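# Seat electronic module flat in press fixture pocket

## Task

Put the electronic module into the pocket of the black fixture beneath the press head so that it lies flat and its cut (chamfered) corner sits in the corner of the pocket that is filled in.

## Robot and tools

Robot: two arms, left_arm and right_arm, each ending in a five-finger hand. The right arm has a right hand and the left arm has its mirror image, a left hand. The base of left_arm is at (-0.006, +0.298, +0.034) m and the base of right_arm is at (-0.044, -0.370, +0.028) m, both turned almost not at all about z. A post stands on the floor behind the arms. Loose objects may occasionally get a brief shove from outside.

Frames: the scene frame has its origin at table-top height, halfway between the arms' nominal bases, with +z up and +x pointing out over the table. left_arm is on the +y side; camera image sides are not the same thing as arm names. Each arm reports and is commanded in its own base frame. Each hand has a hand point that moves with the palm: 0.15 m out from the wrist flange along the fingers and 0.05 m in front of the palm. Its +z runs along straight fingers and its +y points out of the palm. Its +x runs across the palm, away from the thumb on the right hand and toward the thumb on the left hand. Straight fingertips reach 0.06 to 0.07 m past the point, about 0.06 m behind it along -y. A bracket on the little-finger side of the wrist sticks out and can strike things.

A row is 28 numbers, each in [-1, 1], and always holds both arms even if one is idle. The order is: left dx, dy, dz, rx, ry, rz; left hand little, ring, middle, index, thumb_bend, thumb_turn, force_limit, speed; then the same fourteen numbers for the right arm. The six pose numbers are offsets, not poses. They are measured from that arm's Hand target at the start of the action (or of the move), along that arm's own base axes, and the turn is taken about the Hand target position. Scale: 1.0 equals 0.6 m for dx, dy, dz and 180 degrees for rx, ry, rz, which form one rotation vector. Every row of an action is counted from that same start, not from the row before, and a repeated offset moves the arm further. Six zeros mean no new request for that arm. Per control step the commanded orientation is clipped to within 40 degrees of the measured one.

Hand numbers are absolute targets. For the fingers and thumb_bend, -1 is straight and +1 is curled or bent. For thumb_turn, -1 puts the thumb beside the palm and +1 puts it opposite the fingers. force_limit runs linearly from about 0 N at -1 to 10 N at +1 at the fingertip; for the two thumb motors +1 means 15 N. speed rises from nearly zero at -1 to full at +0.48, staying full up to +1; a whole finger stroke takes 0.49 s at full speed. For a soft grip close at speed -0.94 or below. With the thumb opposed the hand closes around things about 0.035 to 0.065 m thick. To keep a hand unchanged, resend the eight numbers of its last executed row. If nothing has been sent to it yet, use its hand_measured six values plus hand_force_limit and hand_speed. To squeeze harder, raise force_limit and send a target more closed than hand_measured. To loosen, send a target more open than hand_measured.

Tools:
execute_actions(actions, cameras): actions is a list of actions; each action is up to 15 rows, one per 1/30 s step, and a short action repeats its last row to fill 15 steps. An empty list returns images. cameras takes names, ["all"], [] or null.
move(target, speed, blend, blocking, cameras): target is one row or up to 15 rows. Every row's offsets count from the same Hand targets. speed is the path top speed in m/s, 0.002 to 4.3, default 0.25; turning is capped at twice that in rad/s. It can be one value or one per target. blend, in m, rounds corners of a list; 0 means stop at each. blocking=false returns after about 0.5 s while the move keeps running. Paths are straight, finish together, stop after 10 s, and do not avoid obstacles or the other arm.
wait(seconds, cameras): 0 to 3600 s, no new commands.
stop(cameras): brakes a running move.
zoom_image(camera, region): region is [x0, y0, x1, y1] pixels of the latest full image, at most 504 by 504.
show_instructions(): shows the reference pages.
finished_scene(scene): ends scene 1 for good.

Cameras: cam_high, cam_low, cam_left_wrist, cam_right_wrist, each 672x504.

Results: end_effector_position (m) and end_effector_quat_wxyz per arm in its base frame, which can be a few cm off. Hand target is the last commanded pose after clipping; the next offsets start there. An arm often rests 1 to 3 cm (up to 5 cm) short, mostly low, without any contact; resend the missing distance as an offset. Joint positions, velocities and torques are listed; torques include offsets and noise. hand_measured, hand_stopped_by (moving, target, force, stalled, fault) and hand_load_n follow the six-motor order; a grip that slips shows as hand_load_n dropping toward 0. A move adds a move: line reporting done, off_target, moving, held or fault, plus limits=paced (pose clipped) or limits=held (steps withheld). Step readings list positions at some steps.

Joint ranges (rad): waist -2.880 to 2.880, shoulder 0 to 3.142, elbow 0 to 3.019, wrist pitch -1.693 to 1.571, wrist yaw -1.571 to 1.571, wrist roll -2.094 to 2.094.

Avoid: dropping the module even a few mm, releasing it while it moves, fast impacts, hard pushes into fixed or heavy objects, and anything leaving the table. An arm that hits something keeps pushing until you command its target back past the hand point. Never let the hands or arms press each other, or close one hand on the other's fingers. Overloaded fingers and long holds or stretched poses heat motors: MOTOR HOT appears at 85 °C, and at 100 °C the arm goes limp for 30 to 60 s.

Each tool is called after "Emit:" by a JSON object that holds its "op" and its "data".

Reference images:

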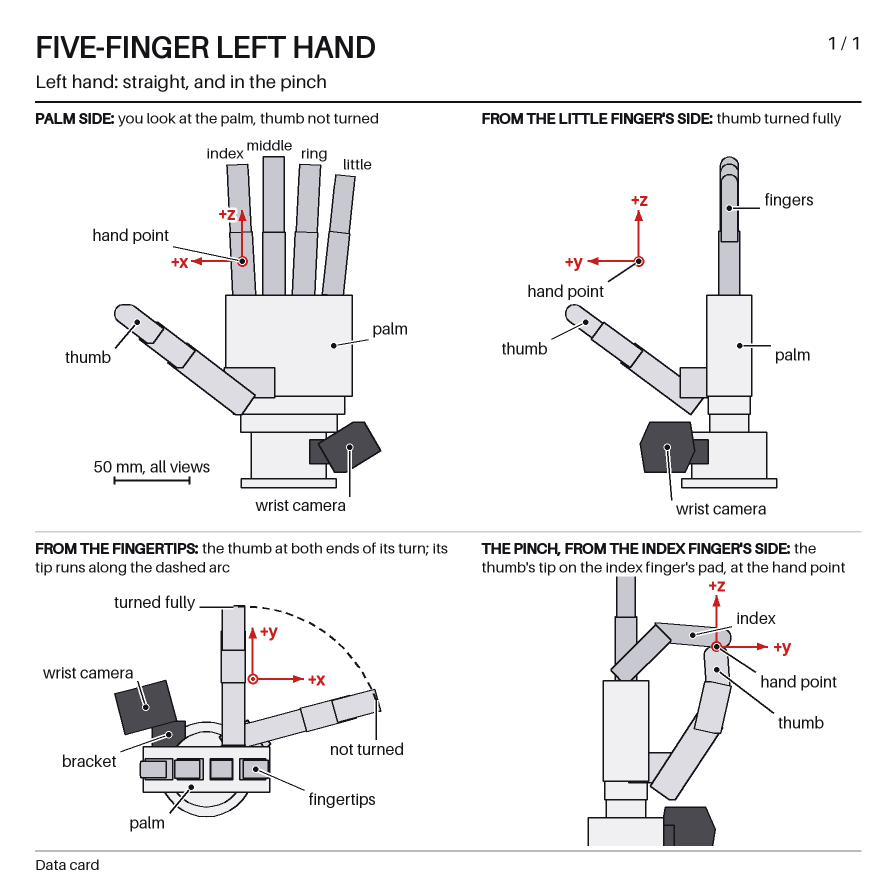

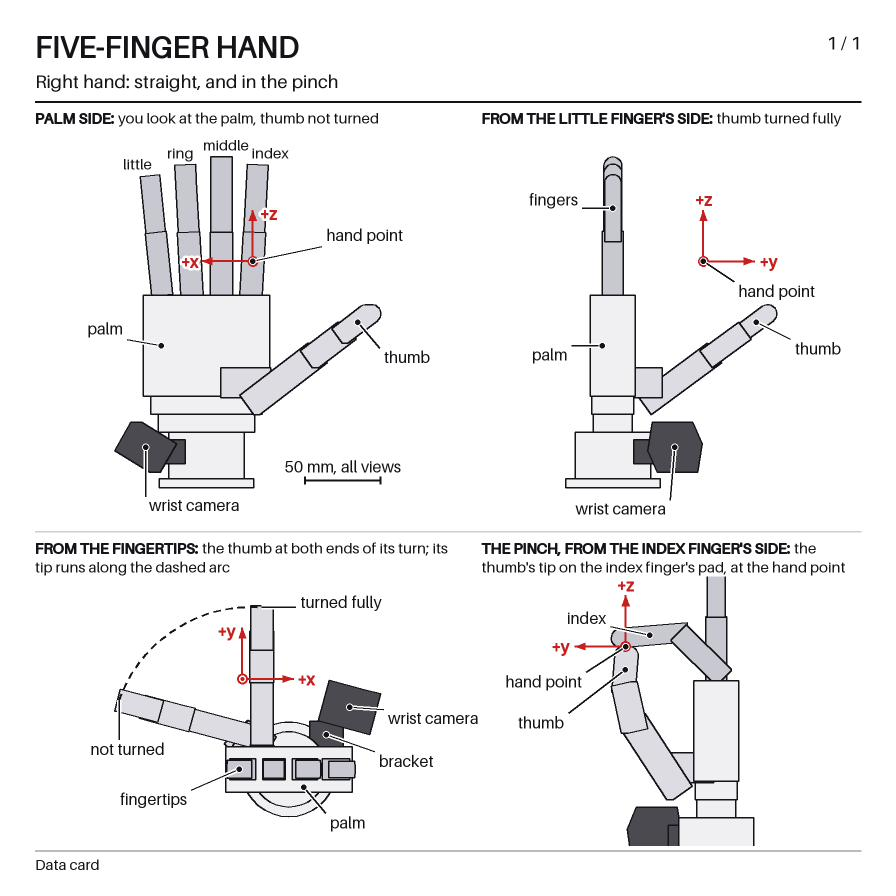

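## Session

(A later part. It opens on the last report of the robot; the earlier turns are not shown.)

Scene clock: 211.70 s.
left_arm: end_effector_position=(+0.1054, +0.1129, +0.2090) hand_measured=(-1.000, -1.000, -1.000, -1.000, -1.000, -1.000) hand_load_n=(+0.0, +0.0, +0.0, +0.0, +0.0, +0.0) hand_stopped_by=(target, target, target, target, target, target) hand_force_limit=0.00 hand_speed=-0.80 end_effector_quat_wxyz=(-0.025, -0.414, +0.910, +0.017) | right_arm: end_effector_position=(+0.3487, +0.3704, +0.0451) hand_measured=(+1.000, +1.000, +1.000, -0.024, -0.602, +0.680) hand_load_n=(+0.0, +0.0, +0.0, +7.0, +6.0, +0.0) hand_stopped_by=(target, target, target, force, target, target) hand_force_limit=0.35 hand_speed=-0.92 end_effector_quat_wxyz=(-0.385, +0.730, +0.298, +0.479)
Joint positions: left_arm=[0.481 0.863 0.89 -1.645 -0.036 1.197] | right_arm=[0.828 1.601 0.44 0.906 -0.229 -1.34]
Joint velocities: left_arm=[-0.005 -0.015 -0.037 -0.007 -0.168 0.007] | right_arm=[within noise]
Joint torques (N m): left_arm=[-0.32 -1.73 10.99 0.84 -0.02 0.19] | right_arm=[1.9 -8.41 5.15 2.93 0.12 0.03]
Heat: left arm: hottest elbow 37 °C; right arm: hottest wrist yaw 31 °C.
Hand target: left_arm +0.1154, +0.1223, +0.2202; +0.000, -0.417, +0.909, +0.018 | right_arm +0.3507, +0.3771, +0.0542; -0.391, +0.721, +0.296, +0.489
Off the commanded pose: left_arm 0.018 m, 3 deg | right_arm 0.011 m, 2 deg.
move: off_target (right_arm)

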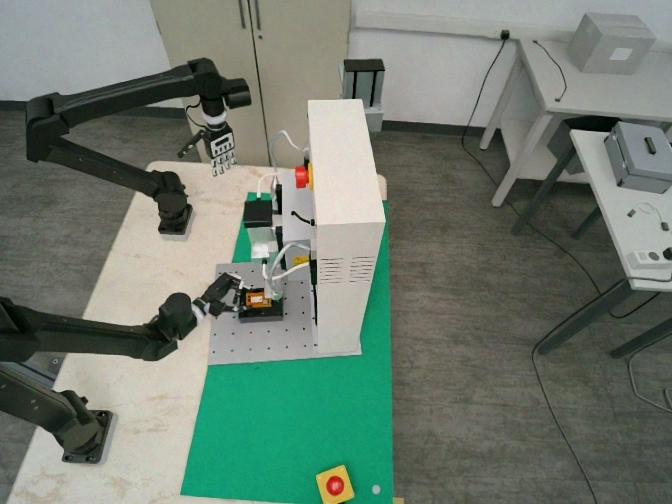

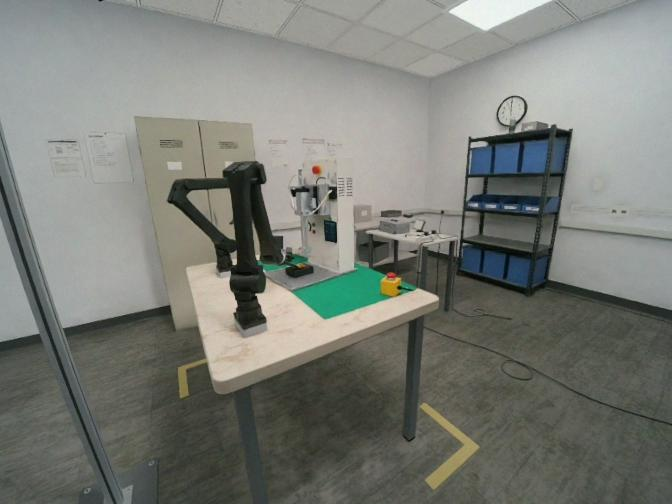

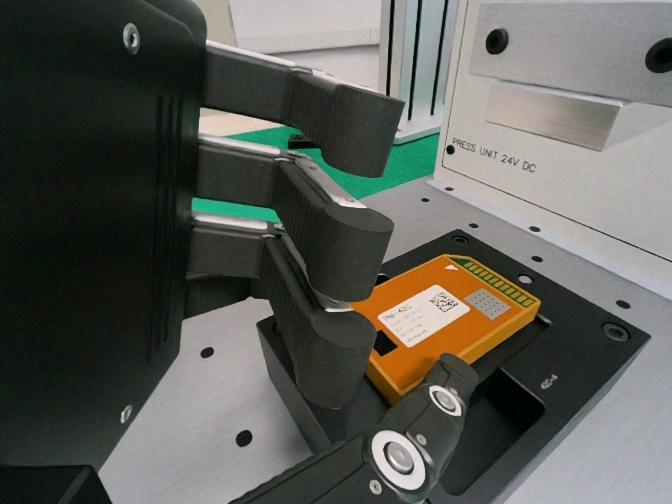

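Emit:
{"op": "execute_actions", "data": {"actions": [[[0,0,0,0,0,0,-1,-1,-1,-1,-1,-1,0,-0.8, 0,0,0,0,0,0,1,1,1,0.125,-0.612,0.68,0.45,-0.92]],[[0,0,0,0,0,0,-1,-1,-1,-1,-1,-1,0,-0.8, 0,0,0,0,0,0,1,1,1,0.13,-0.624,0.68,0.45,-0.92]]], "cameras": ["cam_high","cam_right_wrist"]}}

Emit:
{"op": "zoom_image", "data": {"camera": "cam_right_wrist", "region": [460, 280, 580, 370]}}

Emit:
{"op": "zoom_image", "data": {"camera": "cam_high", "region": [236, 284, 286, 324]}}

Scene clock: 214.67 s.
left_arm: end_effector_position=(+0.1054, +0.1129, +0.2090) hand_measured=(-1.000, -1.000, -1.000, -1.000, -1.000, -1.000) hand_load_n=(+0.0, -0.5, +0.0, +0.0, +0.0, +0.0) hand_stopped_by=(target, target, target, target, target, target) hand_force_limit=0.00 hand_speed=-0.80 end_effector_quat_wxyz=(-0.025, -0.414, +0.910, +0.017) | right_arm: end_effector_position=(+0.3487, +0.3704, +0.0451) hand_measured=(+1.000, +1.000, +1.000, -0.006, -0.628, +0.680) hand_load_n=(+0.0, +0.0, +0.0, +7.0, +5.5, +0.0) hand_stopped_by=(target, target, target, force, target, target) hand_force_limit=0.45 hand_speed=-0.92 end_effector_quat_wxyz=(-0.385, +0.730, +0.298, +0.479)
Joint positions: left_arm=[0.481 0.863 0.89 -1.645 -0.036 1.197] | right_arm=[0.828 1.601 0.44 0.906 -0.229 -1.34]
Joint torques (N m): left_arm=[-0.26 -1.67 10.99 0.85 -0.02 0.19] | right_arm=[1.79 -8.41 5.2 2.93 0.11 0.04]
Heat: left arm: hottest elbow 37 °C; right arm: hottest wrist yaw 31 °C.
Hand target: left_arm +0.1154, +0.1223, +0.2202; +0.000, -0.417, +0.909, +0.018 | right_arm +0.3507, +0.3771, +0.0542; -0.391, +0.721, +0.296, +0.489
Off the commanded pose: left_arm 0.018 m, 3 deg | right_arm 0.011 m, 2 deg.
Step readings (end_effector_position of left_arm | right_arm):
0: (+0.1054, +0.1129, +0.2090) | (+0.3487, +0.3704, +0.0451)
1: (+0.1054, +0.1129, +0.2090) | (+0.3487, +0.3704, +0.0451)
2: (+0.1054, +0.1129, +0.2090) | (+0.3487, +0.3704, +0.0451)
4: (+0.1054, +0.1129, +0.2090) | (+0.3487, +0.3704, +0.0451)
8: (+0.1054, +0.1129, +0.2090) | (+0.3487, +0.3704, +0.0451)
15: (+0.1054, +0.1129, +0.2090) | (+0.3487, +0.3704, +0.0451)
16: (+0.1054, +0.1129, +0.2090) | (+0.3487, +0.3704, +0.0451)
17: (+0.1054, +0.1129, +0.2090) | (+0.3487, +0.3704, +0.0451)
19: (+0.1054, +0.1129, +0.2090) | (+0.3487, +0.3704, +0.0451)
23: (+0.1054, +0.1129, +0.2090) | (+0.3487, +0.3704, +0.0451)
30: (+0.1054, +0.1129, +0.2090) | (+0.3487, +0.3704, +0.0451)

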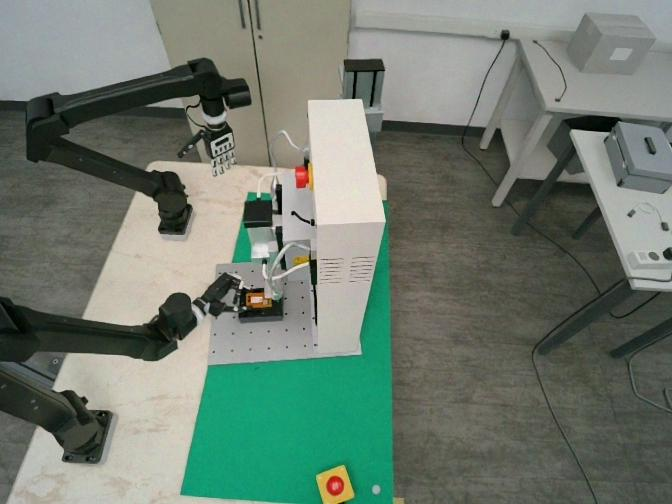

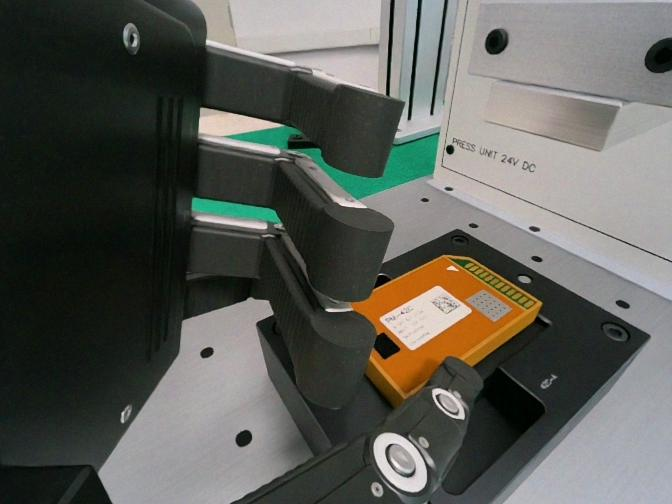

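Scaled by 4.200 from the camera's image (finer frame: 960x720).

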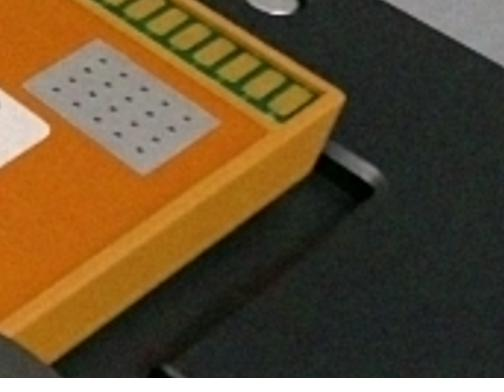

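Scaled by 10.080 from the camera's image (finer frame: 960x720).

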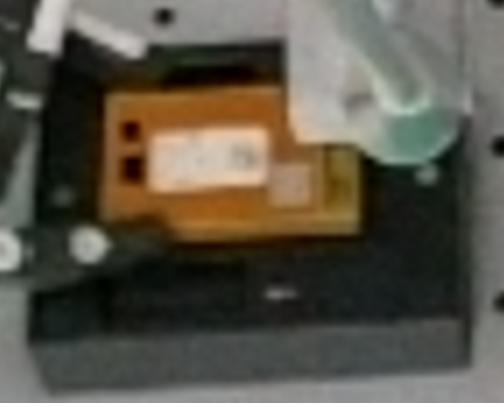

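Emit:
{"op": "execute_actions", "data": {"actions": [[[0,0,0,0,0,0,-1,-1,-1,-1,-1,-1,0,-0.8, 0,0,0,0,0,0,1,1,1,0.135,-0.637,0.68,0.45,-0.92]],[[0,0,0,0,0,0,-1,-1,-1,-1,-1,-1,0,-0.8, 0,0,0,0,0,0,1,1,1,0.14,-0.65,0.68,0.45,-0.92]],[[0,0,0,0,0,0,-1,-1,-1,-1,-1,-1,0,-0.8, 0,0,0,0,0,0,1,1,1,0.145,-0.663,0.68,0.45,-0.92]],[[0,0,0,0,0,0,-1,-1,-1,-1,-1,-1,0,-0.8, 0,0,0,0,0,0,1,1,1,0.15,-0.663,0.68,0.45,-0.92]]], "cameras": ["cam_high","cam_right_wrist"]}}

Emit:
{"op": "zoom_image", "data": {"camera": "cam_right_wrist", "region": [460, 280, 580, 370]}}

Emit:
{"op": "zoom_image", "data": {"camera": "cam_high", "region": [236, 284, 286, 324]}}

Scene clock: 217.20 s.
left_arm: end_effector_position=(+0.1054, +0.1129, +0.2090) hand_measured=(-1.000, -1.000, -1.000, -1.000, -1.000, -1.000) hand_load_n=(+0.0, +0.0, +0.0, +0.0, +0.0, +0.0) hand_stopped_by=(target, target, target, target, target, target) hand_force_limit=0.00 hand_speed=-0.80 end_effector_quat_wxyz=(-0.025, -0.414, +0.910, +0.017) | right_arm: end_effector_position=(+0.3487, +0.3704, +0.0451) hand_measured=(+1.000, +1.000, +1.000, +0.032, -0.668, +0.680) hand_load_n=(+0.0, +0.0, +0.0, +7.5, +7.0, +0.0) hand_stopped_by=(target, target, target, force, target, target) hand_force_limit=0.45 hand_speed=-0.92 end_effector_quat_wxyz=(-0.385, +0.730, +0.298, +0.479)
Joint positions: left_arm=[0.481 0.863 0.89 -1.645 -0.036 1.197] | right_arm=[0.828 1.601 0.44 0.906 -0.229 -1.34]
Joint torques (N m): left_arm=[-0.26 -1.73 10.99 0.84 -0.02 0.2] | right_arm=[2.02 -8.29 5.16 2.89 0.1 0.03]
Heat: left arm: hottest elbow 37 °C; right arm: hottest wrist yaw 31 °C.
Hand target: left_arm +0.1154, +0.1223, +0.2202; +0.000, -0.417, +0.909, +0.018 | right_arm +0.3507, +0.3771, +0.0542; -0.391, +0.721, +0.296, +0.489
Off the commanded pose: left_arm 0.018 m, 3 deg | right_arm 0.011 m, 2 deg.
Step readings (end_effector_position of left_arm | right_arm):
0: (+0.1054, +0.1129, +0.2090) | (+0.3487, +0.3704, +0.0451)
1: (+0.1054, +0.1129, +0.2090) | (+0.3487, +0.3704, +0.0451)
2: (+0.1054, +0.1129, +0.2090) | (+0.3487, +0.3704, +0.0451)
4: (+0.1054, +0.1129, +0.2090) | (+0.3487, +0.3704, +0.0451)
8: (+0.1054, +0.1129, +0.2090) | (+0.3487, +0.3704, +0.0451)
15: (+0.1054, +0.1129, +0.2090) | (+0.3487, +0.3704, +0.0451)
16: (+0.1054, +0.1129, +0.2090) | (+0.3487, +0.3704, +0.0451)
17: (+0.1054, +0.1129, +0.2090) | (+0.3487, +0.3704, +0.0451)
19: (+0.1054, +0.1129, +0.2090) | (+0.3487, +0.3704, +0.0451)
23: (+0.1054, +0.1129, +0.2090) | (+0.3487, +0.3704, +0.0451)
30: (+0.1054, +0.1129, +0.2090) | (+0.3487, +0.3704, +0.0451)
31: (+0.1054, +0.1129, +0.2090) | (+0.3487, +0.3704, +0.0451)
32: (+0.1054, +0.1129, +0.2090) | (+0.3487, +0.3704, +0.0451)
34: (+0.1054, +0.1129, +0.2090) | (+0.3487, +0.3704, +0.0451)
38: (+0.1054, +0.1129, +0.2090) | (+0.3487, +0.3704, +0.0451)
45: (+0.1054, +0.1129, +0.2090) | (+0.3487, +0.3704, +0.0451)
46: (+0.1054, +0.1129, +0.2090) | (+0.3487, +0.3704, +0.0451)
47: (+0.1054, +0.1129, +0.2090) | (+0.3487, +0.3704, +0.0451)
49: (+0.1054, +0.1129, +0.2090) | (+0.3487, +0.3704, +0.0451)
53: (+0.1054, +0.1129, +0.2090) | (+0.3487, +0.3704, +0.0451)
60: (+0.1054, +0.1129, +0.2090) | (+0.3487, +0.3704, +0.0451)

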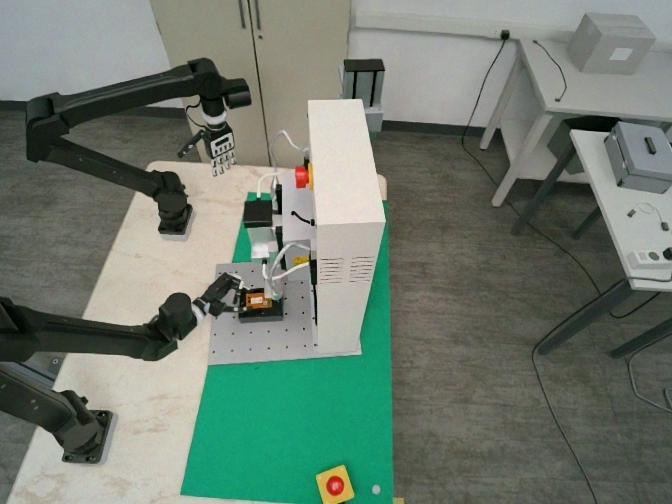

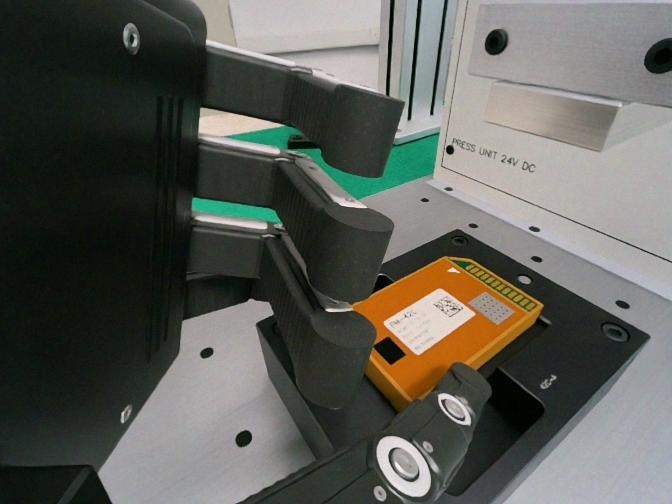

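Scaled by 4.200 from the camera's image (finer frame: 960x720).

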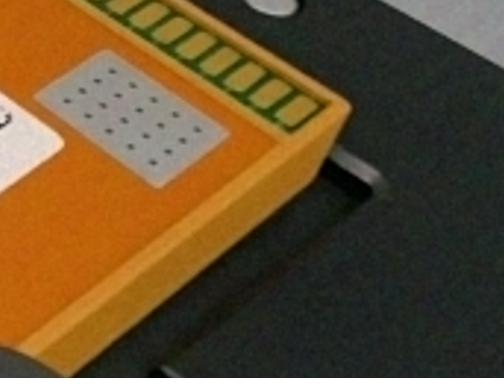

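Scaled by 10.080 from the camera's image (finer frame: 960x720).

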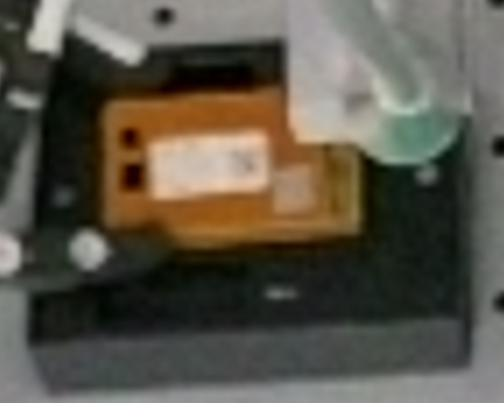

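Emit:
{"op": "move", "data": {"target": [0,0,0,0,0,0,-1,-1,-1,-1,-1,-1,0,-0.8, -0.010,-0.010,0.0,0,0,0,1,1,1,0.15,-0.663,0.68,0.45,-0.92], "speed": 0.04, "cameras": ["cam_high","cam_right_wrist"]}}

Emit:
{"op": "zoom_image", "data": {"camera": "cam_right_wrist", "region": [460, 280, 580, 370]}}

Emit:
{"op": "zoom_image", "data": {"camera": "cam_high", "region": [236, 284, 286, 324]}}

Scene clock: 218.60 s.
left_arm: end_effector_position=(+0.1054, +0.1129, +0.2090) hand_measured=(-1.000, -1.000, -1.000, -1.000, -1.000, -1.000) hand_load_n=(+0.0, +0.0, +0.0, +0.0, +0.0, +0.0) hand_stopped_by=(target, target, target, target, target, target) hand_force_limit=0.00 hand_speed=-0.80 end_effector_quat_wxyz=(-0.025, -0.414, +0.910, +0.017) | right_arm: end_effector_position=(+0.3479, +0.3691, +0.0448) hand_measured=(+1.000, +1.000, +1.000, +0.032, -0.668, +0.680) hand_load_n=(+0.0, +0.0, +0.0, +7.5, +6.5, -0.5) hand_stopped_by=(target, target, target, force, target, target) hand_force_limit=0.45 hand_speed=-0.92 end_effector_quat_wxyz=(-0.385, +0.730, +0.298, +0.480)
Joint positions: left_arm=[0.481 0.863 0.89 -1.645 -0.036 1.197] | right_arm=[0.828 1.601 0.436 0.912 -0.228 -1.34]
Joint torques (N m): left_arm=[-0.26 -1.67 10.99 0.85 -0.02 0.19] | right_arm=[2.14 -9.47 3.81 2.99 0.11 0.03]
Heat: left arm: hottest elbow 37 °C; right arm: hottest wrist yaw 30 °C.
Hand target: left_arm +0.1154, +0.1223, +0.2202; +0.000, -0.417, +0.909, +0.018 | right_arm +0.3447, +0.3711, +0.0542; -0.391, +0.721, +0.296, +0.489
Off the commanded pose: left_arm 0.018 m, 3 deg | right_arm 0.010 m, 2 deg.
move: done

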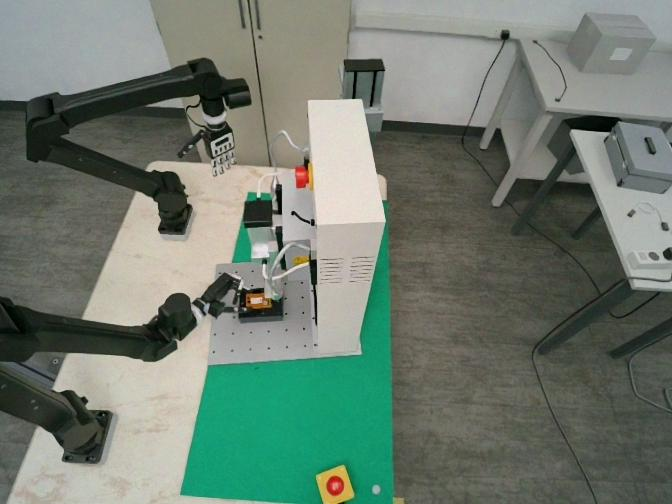

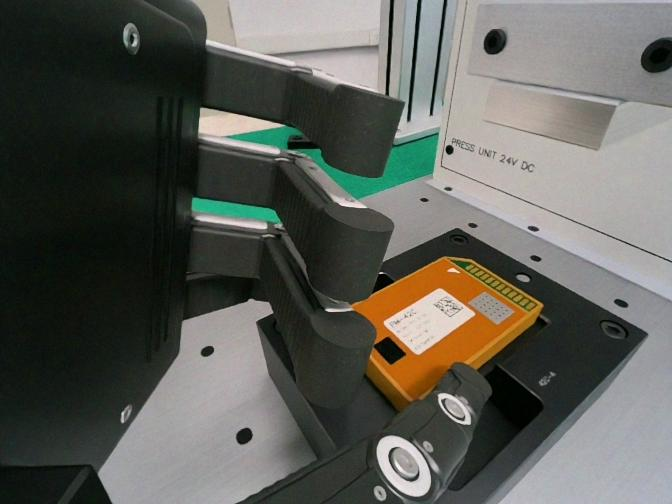

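Scaled by 4.200 from the camera's image (finer frame: 960x720).

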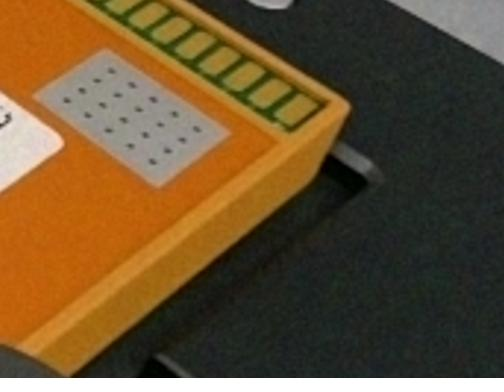

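Scaled by 10.080 from the camera's image (finer frame: 960x720).

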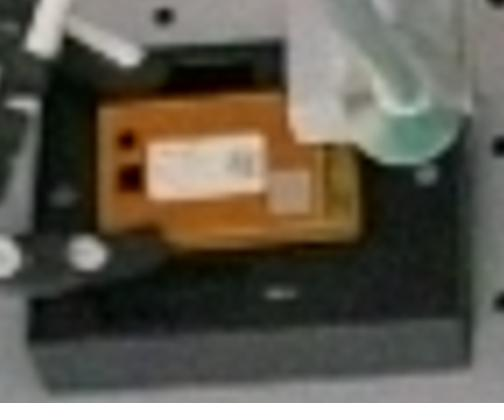

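Emit:
{"op": "move", "data": {"target": [0,0,0,0,0,0,-1,-1,-1,-1,-1,-1,0,-0.8, -0.007,-0.007,0.0,-0.0008,0,-0.003,1,1,1,0.15,-0.663,0.68,0.45,-0.92], "speed": 0.04, "cameras": ["cam_high","cam_right_wrist"]}}

Emit:
{"op": "zoom_image", "data": {"camera": "cam_right_wrist", "region": [460, 280, 580, 370]}}

Emit:
{"op": "zoom_image", "data": {"camera": "cam_high", "region": [236, 284, 286, 324]}}

Scene clock: 219.60 s.
left_arm: end_effector_position=(+0.1054, +0.1129, +0.2090) hand_measured=(-1.000, -1.000, -1.000, -1.000, -1.000, -1.000) hand_load_n=(+0.0, +0.0, -0.5, +0.0, +0.0, +0.0) hand_stopped_by=(target, target, target, target, target, target) hand_force_limit=0.00 hand_speed=-0.80 end_effector_quat_wxyz=(-0.025, -0.414, +0.910, +0.017) | right_arm: end_effector_position=(+0.3440, +0.3665, +0.0451) hand_measured=(+1.000, +1.000, +1.000, +0.032, -0.668, +0.680) hand_load_n=(+0.0, +0.0, +0.0, +8.0, +6.5, -1.0) hand_stopped_by=(target, target, target, force, target, target) hand_force_limit=0.45 hand_speed=-0.92 end_effector_quat_wxyz=(-0.382, +0.731, +0.297, +0.481)
Joint positions: left_arm=[0.481 0.863 0.89 -1.645 -0.036 1.197] | right_arm=[0.836 1.592 0.424 0.915 -0.214 -1.34]
Joint torques (N m): left_arm=[-0.32 -1.73 10.99 0.85 -0.02 0.2] | right_arm=[2.43 -9.47 3.7 2.99 0.2 0.06]
Heat: left arm: hottest elbow 37 °C; right arm: hottest wrist yaw 30 °C.
Hand target: left_arm +0.1154, +0.1223, +0.2202; +0.000, -0.417, +0.909, +0.018 | right_arm +0.3405, +0.3669, +0.0542; -0.388, +0.723, +0.293, +0.491
Off the commanded pose: left_arm 0.018 m, 3 deg | right_arm 0.010 m, 2 deg.
move: done

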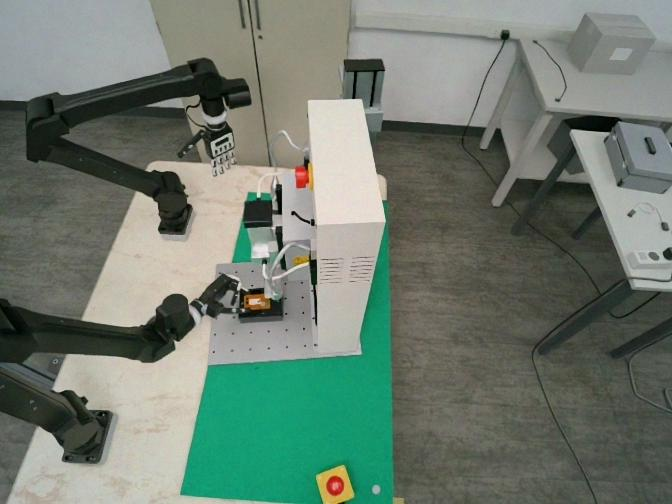

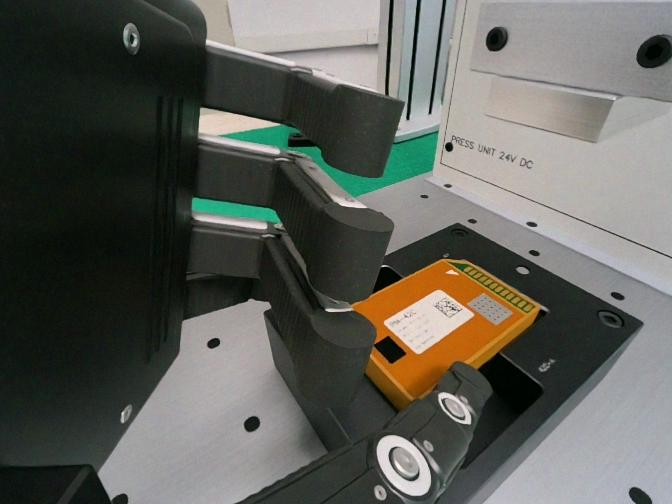

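Scaled by 4.200 from the camera's image (finer frame: 960x720).

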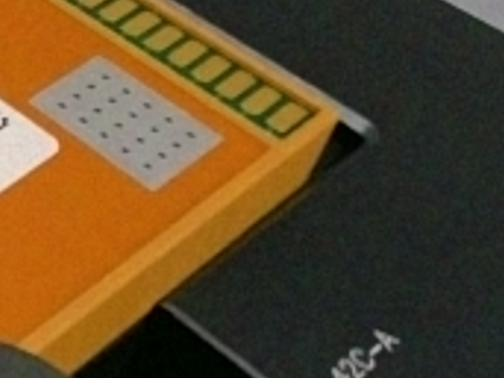

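Scaled by 10.080 from the camera's image (finer frame: 960x720).

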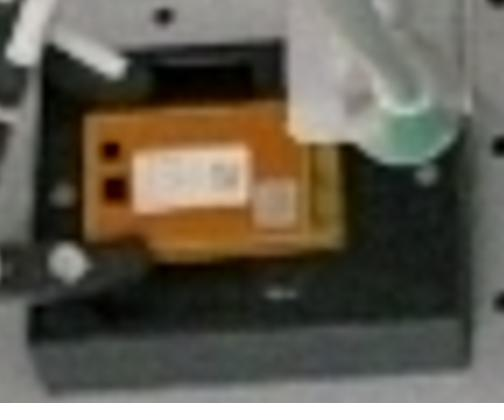

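Emit:
{"op": "move", "data": {"target": [0,0,0,0,0,0,-1,-1,-1,-1,-1,-1,0,-0.8, 0.013,0.0,0.0,0,0,0,1,1,1,0.15,-0.663,0.68,0.45,-0.92], "speed": 0.04, "cameras": ["cam_high","cam_right_wrist"]}}

Emit:
{"op": "zoom_image", "data": {"camera": "cam_right_wrist", "region": [460, 280, 580, 370]}}

Emit:
{"op": "zoom_image", "data": {"camera": "cam_high", "region": [236, 284, 286, 324]}}

Scene clock: 220.83 s.
left_arm: end_effector_position=(+0.1054, +0.1129, +0.2090) hand_measured=(-1.000, -1.000, -1.000, -1.000, -1.000, -1.000) hand_load_n=(+0.0, +0.0, +0.0, -0.5, +0.0, +0.0) hand_stopped_by=(target, target, target, target, target, target) hand_force_limit=0.00 hand_speed=-0.80 end_effector_quat_wxyz=(-0.025, -0.414, +0.910, +0.017) | right_arm: end_effector_position=(+0.3440, +0.3665, +0.0451) hand_measured=(+1.000, +1.000, +1.000, +0.032, -0.668, +0.680) hand_load_n=(+0.0, +0.0, -0.5, +8.0, +6.5, -1.0) hand_stopped_by=(target, target, target, force, target, target) hand_force_limit=0.45 hand_speed=-0.92 end_effector_quat_wxyz=(-0.382, +0.731, +0.297, +0.481)
Joint positions: left_arm=[0.481 0.863 0.89 -1.645 -0.036 1.197] | right_arm=[0.836 1.592 0.424 0.915 -0.214 -1.34]
Joint torques (N m): left_arm=[-0.26 -1.73 10.99 0.85 -0.02 0.2] | right_arm=[1.2 -8.76 4.63 2.76 -0.16 0.01]
Heat: left arm: hottest elbow 37 °C; right arm: hottest wrist yaw 30 °C.
Hand target: left_arm +0.1154, +0.1223, +0.2202; +0.000, -0.417, +0.909, +0.018 | right_arm +0.3483, +0.3669, +0.0542; -0.388, +0.723, +0.293, +0.491
Off the commanded pose: left_arm 0.018 m, 3 deg | right_arm 0.010 m, 2 deg.
move: done

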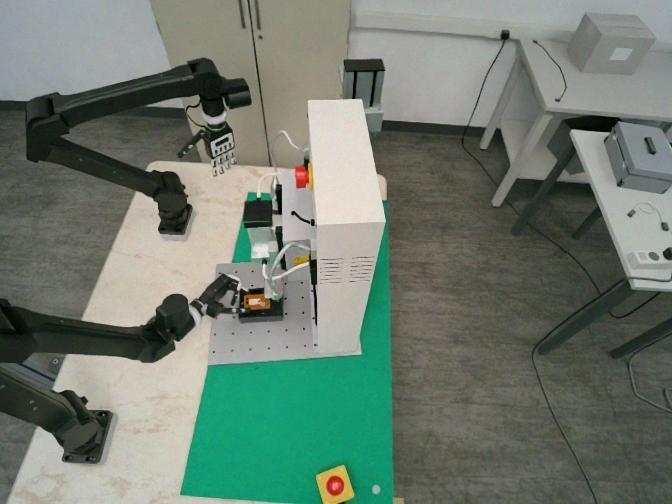

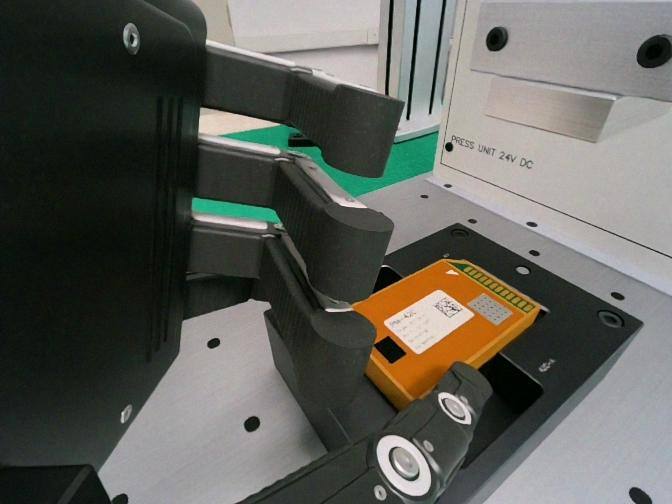

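Scaled by 4.200 from the camera's image (finer frame: 960x720).

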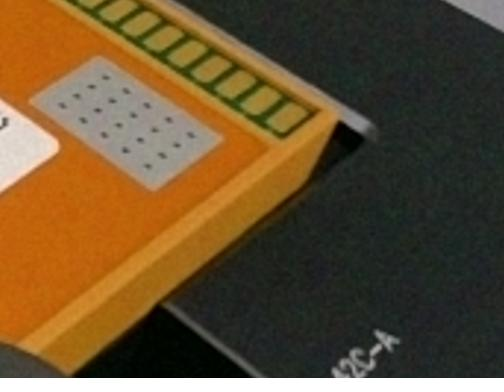

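Scaled by 10.080 from the camera's image (finer frame: 960x720).

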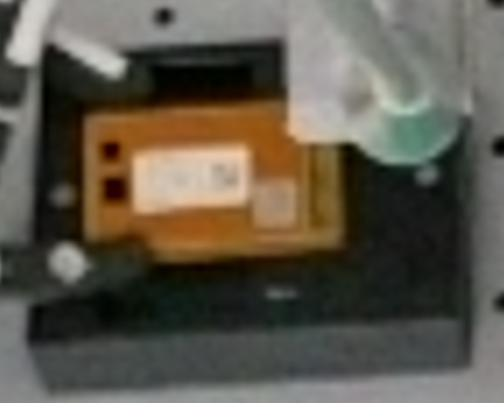

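Emit:
{"op": "move", "data": {"target": [0,0,0,0,0,0,-1,-1,-1,-1,-1,-1,0,-0.8, 0.008,0.002,0.0,0,0,0,1,1,1,0.15,-0.663,0.68,0.45,-0.92], "speed": 0.04, "cameras": ["cam_high"]}}

Emit:
{"op": "zoom_image", "data": {"camera": "cam_high", "region": [236, 284, 286, 324]}}

Scene clock: 221.87 s.
left_arm: end_effector_position=(+0.1054, +0.1129, +0.2090) hand_measured=(-1.000, -1.000, -1.000, -1.000, -1.000, -1.000) hand_load_n=(+0.0, +0.0, +0.0, +0.0, +0.0, +0.0) hand_stopped_by=(target, target, target, target, target, target) hand_force_limit=0.00 hand_speed=-0.80 end_effector_quat_wxyz=(-0.025, -0.414, +0.910, +0.017) | right_arm: end_effector_position=(+0.3430, +0.3666, +0.0446) hand_measured=(+1.000, +1.000, +1.000, +0.032, -0.668, +0.680) hand_load_n=(+0.0, +0.5, +0.0, +7.5, +6.5, -1.0) hand_stopped_by=(target, target, target, force, target, target) hand_force_limit=0.45 hand_speed=-0.92 end_effector_quat_wxyz=(-0.383, +0.730, +0.299, +0.480)
Joint positions: left_arm=[0.481 0.863 0.89 -1.645 -0.036 1.197] | right_arm=[0.836 1.592 0.422 0.915 -0.219 -1.342]
Joint torques (N m): left_arm=[-0.32 -1.73 10.99 0.85 -0.02 0.2] | right_arm=[0.73 -8.29 5.46 2.52 -0.32 -0.01]
Heat: left arm: hottest elbow 37 °C; right arm: hottest wrist yaw 30 °C.
Hand target: left_arm +0.1154, +0.1223, +0.2202; +0.000, -0.417, +0.909, +0.018 | right_arm +0.3531, +0.3681, +0.0542; -0.388, +0.723, +0.293, +0.491
Off the commanded pose: left_arm 0.018 m, 3 deg | right_arm 0.014 m, 2 deg.
move: off_target (right_arm)

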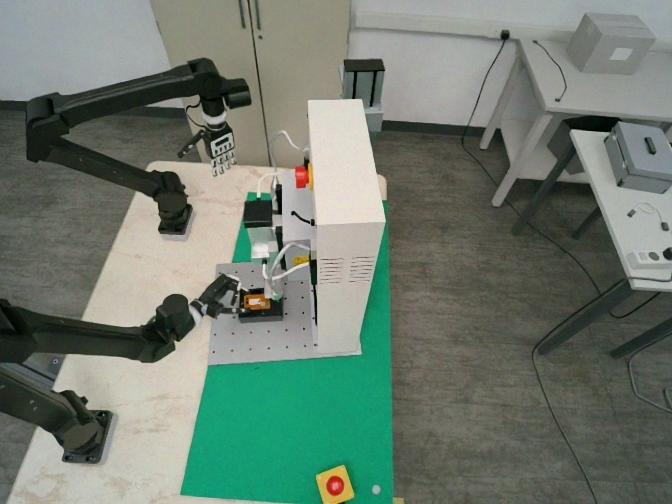

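Scaled by 10.080 from the camera's image (finer frame: 960x720).

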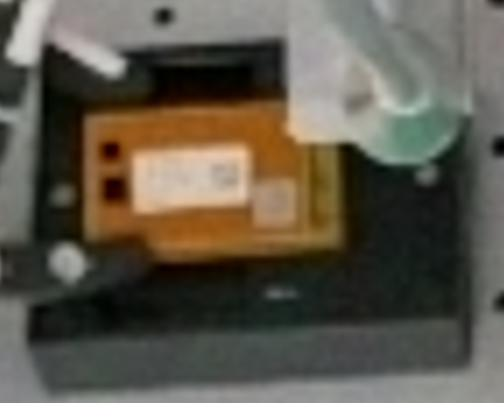

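Emit:
{"op": "move", "data": {"target": [0,0,0,0,0,0,-1,-1,-1,-1,-1,-1,0,-0.8, 0.006,0.003,0.0,-0.0005,0,-0.002,1,1,1,0.15,-0.663,0.68,0.45,-0.92], "speed": 0.04, "cameras": ["cam_high"]}}

Emit:
{"op": "zoom_image", "data": {"camera": "cam_high", "region": [236, 284, 286, 324]}}

Scene clock: 222.80 s.
left_arm: end_effector_position=(+0.1054, +0.1129, +0.2090) hand_measured=(-1.000, -1.000, -1.000, -1.000, -1.000, -1.000) hand_load_n=(+0.0, +0.0, +0.0, +0.0, +0.0, +0.0) hand_stopped_by=(target, target, target, target, target, target) hand_force_limit=0.00 hand_speed=-0.80 end_effector_quat_wxyz=(-0.025, -0.414, +0.910, +0.017) | right_arm: end_effector_position=(+0.3430, +0.3666, +0.0446) hand_measured=(+1.000, +1.000, +1.000, +0.032, -0.668, +0.680) hand_load_n=(+0.0, +0.0, +0.0, +7.5, +6.5, -1.0) hand_stopped_by=(target, target, target, force, target, target) hand_force_limit=0.45 hand_speed=-0.92 end_effector_quat_wxyz=(-0.383, +0.730, +0.299, +0.480)
Joint positions: left_arm=[0.481 0.863 0.89 -1.645 -0.036 1.197] | right_arm=[0.836 1.592 0.422 0.915 -0.219 -1.342]
Joint torques (N m): left_arm=[-0.26 -1.73 10.99 0.84 -0.02 0.2] | right_arm=[0.79 -7.82 6.09 2.29 -0.06 0]
Heat: left arm: hottest elbow 37 °C; right arm: hottest wrist yaw 30 °C.
Hand target: left_arm +0.1154, +0.1223, +0.2202; +0.000, -0.417, +0.909, +0.018 | right_arm +0.3567, +0.3699, +0.0542; -0.386, +0.724, +0.291, +0.492
Off the commanded pose: left_arm 0.018 m, 3 deg | right_arm 0.017 m, 2 deg.
move: off_target (right_arm)

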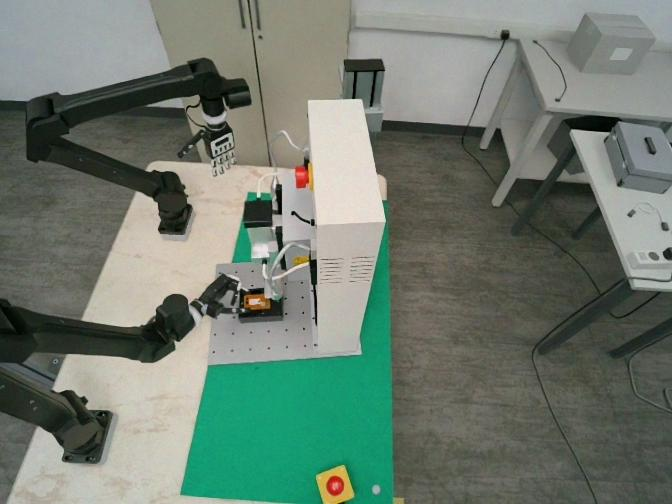

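Scaled by 10.080 from the camera's image (finer frame: 960x720).

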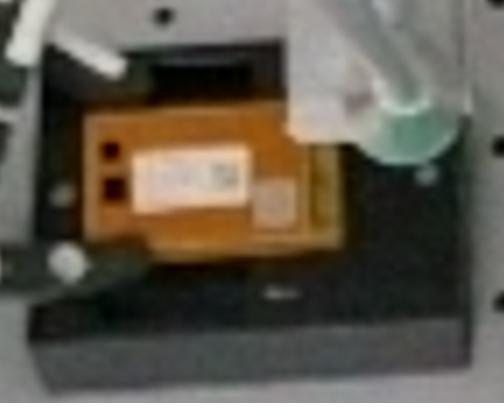

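Emit:
{"op": "move", "data": {"target": [0,0,0,0,0,0,-1,-1,-1,-1,-1,-1,0,-0.8, 0.005,0.004,0.0,0,0,0,1,1,1,0.15,-0.663,0.68,0.45,-0.92], "speed": 0.04, "cameras": ["cam_high"]}}

Emit:
{"op": "zoom_image", "data": {"camera": "cam_high", "region": [236, 284, 286, 324]}}

Scene clock: 223.77 s.
left_arm: end_effector_position=(+0.1054, +0.1129, +0.2090) hand_measured=(-1.000, -1.000, -1.000, -1.000, -1.000, -1.000) hand_load_n=(+0.0, +0.0, +0.0, +0.0, +0.0, +0.0) hand_stopped_by=(target, target, target, target, target, target) hand_force_limit=0.00 hand_speed=-0.80 end_effector_quat_wxyz=(-0.025, -0.414, +0.910, +0.017) | right_arm: end_effector_position=(+0.3435, +0.3661, +0.0445) hand_measured=(+1.000, +1.000, +1.000, +0.032, -0.668, +0.680) hand_load_n=(+0.0, +0.0, +0.0, +7.5, +6.5, -1.0) hand_stopped_by=(target, target, target, force, target, target) hand_force_limit=0.45 hand_speed=-0.92 end_effector_quat_wxyz=(-0.383, +0.731, +0.298, +0.480)
Joint positions: left_arm=[0.481 0.863 0.89 -1.645 -0.036 1.197] | right_arm=[0.834 1.592 0.422 0.915 -0.219 -1.34]
Joint torques (N m): left_arm=[-0.32 -1.73 10.99 0.84 -0.02 0.19] | right_arm=[0.67 -7.36 6.82 2.13 -0.14 -0.01]
Heat: left arm: hottest elbow 37 °C; right arm: hottest wrist yaw 30 °C.
Hand target: left_arm +0.1154, +0.1223, +0.2202; +0.000, -0.417, +0.909, +0.018 | right_arm +0.3597, +0.3723, +0.0542; -0.386, +0.724, +0.291, +0.492
Off the commanded pose: left_arm 0.018 m, 3 deg | right_arm 0.020 m, 2 deg.
move: off_target (right_arm)

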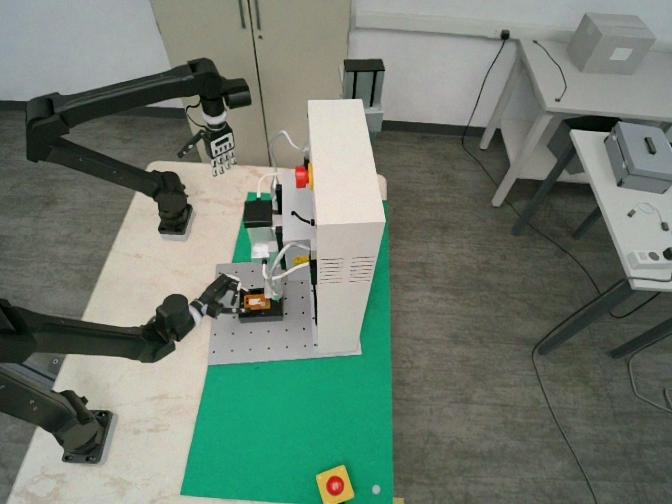

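Scaled by 10.080 from the camera's image (finer frame: 960x720).

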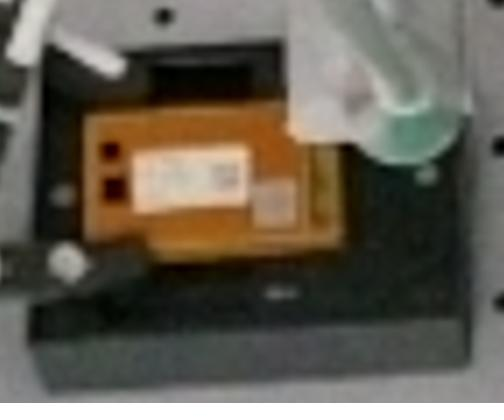

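Emit:
{"op": "move", "data": {"target": [0,0,0,0,0,0,-1,-1,-1,-1,-1,-1,0,-0.8, 0.0045,0.004,0.0,0,0,0,1,1,1,0.15,-0.663,0.68,0.45,-0.92], "speed": 0.04, "cameras": ["cam_high"]}}

Emit:
{"op": "zoom_image", "data": {"camera": "cam_high", "region": [236, 284, 286, 324]}}

Scene clock: 224.73 s.
left_arm: end_effector_position=(+0.1054, +0.1129, +0.2090) hand_measured=(-1.000, -1.000, -1.000, -1.000, -1.000, -1.000) hand_load_n=(+0.0, +0.0, +0.0, +0.0, +0.0, -0.5) hand_stopped_by=(target, target, target, target, target, target) hand_force_limit=0.00 hand_speed=-0.80 end_effector_quat_wxyz=(-0.025, -0.414, +0.910, +0.017) | right_arm: end_effector_position=(+0.3435, +0.3661, +0.0445) hand_measured=(+1.000, +1.000, +1.000, +0.032, -0.668, +0.680) hand_load_n=(+0.0, +0.0, +0.0, +7.5, +6.5, -1.0) hand_stopped_by=(target, target, target, force, target, target) hand_force_limit=0.45 hand_speed=-0.92 end_effector_quat_wxyz=(-0.383, +0.731, +0.298, +0.480)
Joint positions: left_arm=[0.481 0.863 0.89 -1.645 -0.036 1.197] | right_arm=[0.834 1.592 0.422 0.915 -0.219 -1.34]
Joint torques (N m): left_arm=[-0.26 -1.73 10.99 0.84 -0.02 0.2] | right_arm=[0.62 -7.06 7.41 2 -0.18 -0.02]
Heat: left arm: hottest elbow 37 °C; right arm: hottest wrist yaw 30 °C.
Hand target: left_arm +0.1154, +0.1223, +0.2202; +0.000, -0.417, +0.909, +0.018 | right_arm +0.3624, +0.3747, +0.0542; -0.386, +0.724, +0.291, +0.492
Off the commanded pose: left_arm 0.018 m, 3 deg | right_arm 0.023 m, 2 deg.
move: off_target (right_arm)

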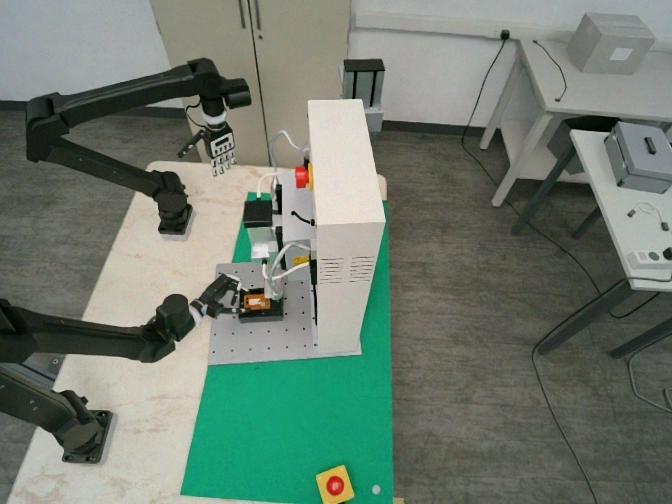

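Scaled by 10.080 from the camera's image (finer frame: 960x720).

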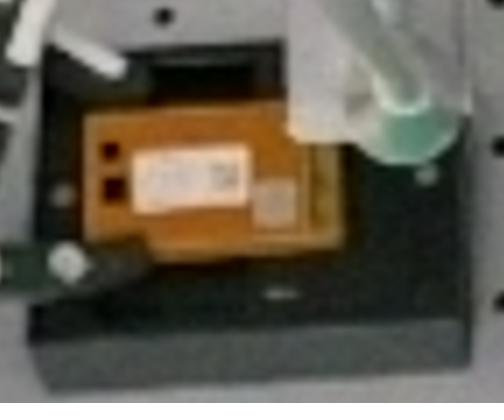

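Emit:
{"op": "move", "data": {"target": [[0,0,0,0,0,0,-1,-1,-1,-1,-1,-1,0,-0.8, 0.002,0.0015,0.010,0,0,0,1,1,1,0.15,-0.663,0.68,0.45,-0.92],[0,0,0,0,0,0,-1,-1,-1,-1,-1,-1,0,-0.8, 0.002,0.0015,0.0,0,0,0,1,1,1,0.15,-0.663,0.68,0.45,-0.92]], "speed": 0.04, "cameras": ["cam_high"]}}

Emit:
{"op": "zoom_image", "data": {"camera": "cam_high", "region": [236, 284, 286, 324]}}

Scene clock: 226.00 s.
left_arm: end_effector_position=(+0.1054, +0.1129, +0.2090) hand_measured=(-1.000, -1.000, -1.000, -1.000, -1.000, -1.000) hand_load_n=(+0.0, +0.0, +0.0, +0.0, -0.5, +0.0) hand_stopped_by=(target, target, target, target, target, target) hand_force_limit=0.00 hand_speed=-0.80 end_effector_quat_wxyz=(-0.025, -0.414, +0.910, +0.017) | right_arm: end_effector_position=(+0.3464, +0.3670, +0.0447) hand_measured=(+1.000, +1.000, +1.000, +0.032, -0.668, +0.680) hand_load_n=(+0.0, +0.0, +0.0, +8.0, +6.0, -1.0) hand_stopped_by=(target, target, target, force, target, target) hand_force_limit=0.45 hand_speed=-0.92 end_effector_quat_wxyz=(-0.382, +0.733, +0.297, +0.479)
Joint positions: left_arm=[0.481 0.863 0.89 -1.645 -0.036 1.197] | right_arm=[0.831 1.592 0.431 0.902 -0.219 -1.34]
Joint torques (N m): left_arm=[-0.26 -1.73 10.99 0.84 -0.02 0.19] | right_arm=[0.62 -7 7.25 2.5 -0.22 -0.02]
Heat: left arm: hottest elbow 37 °C; right arm: hottest wrist yaw 30 °C.
Hand target: left_arm +0.1154, +0.1223, +0.2202; +0.000, -0.417, +0.909, +0.018 | right_arm +0.3636, +0.3756, +0.0542; -0.386, +0.724, +0.291, +0.492
Off the commanded pose: left_arm 0.018 m, 3 deg | right_arm 0.021 m, 2 deg.
move: off_target (right_arm)

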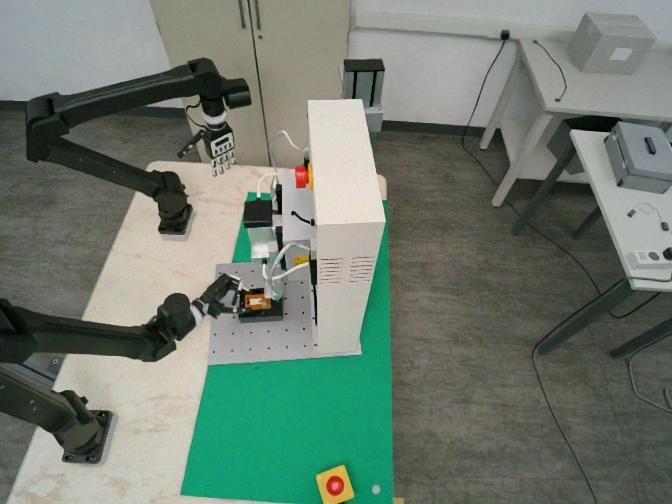

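Scaled by 10.080 from the camera's image (finer frame: 960x720).

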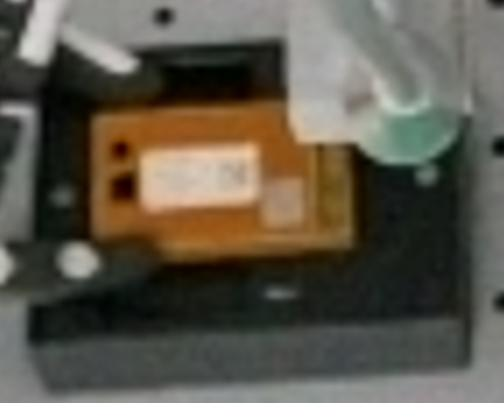

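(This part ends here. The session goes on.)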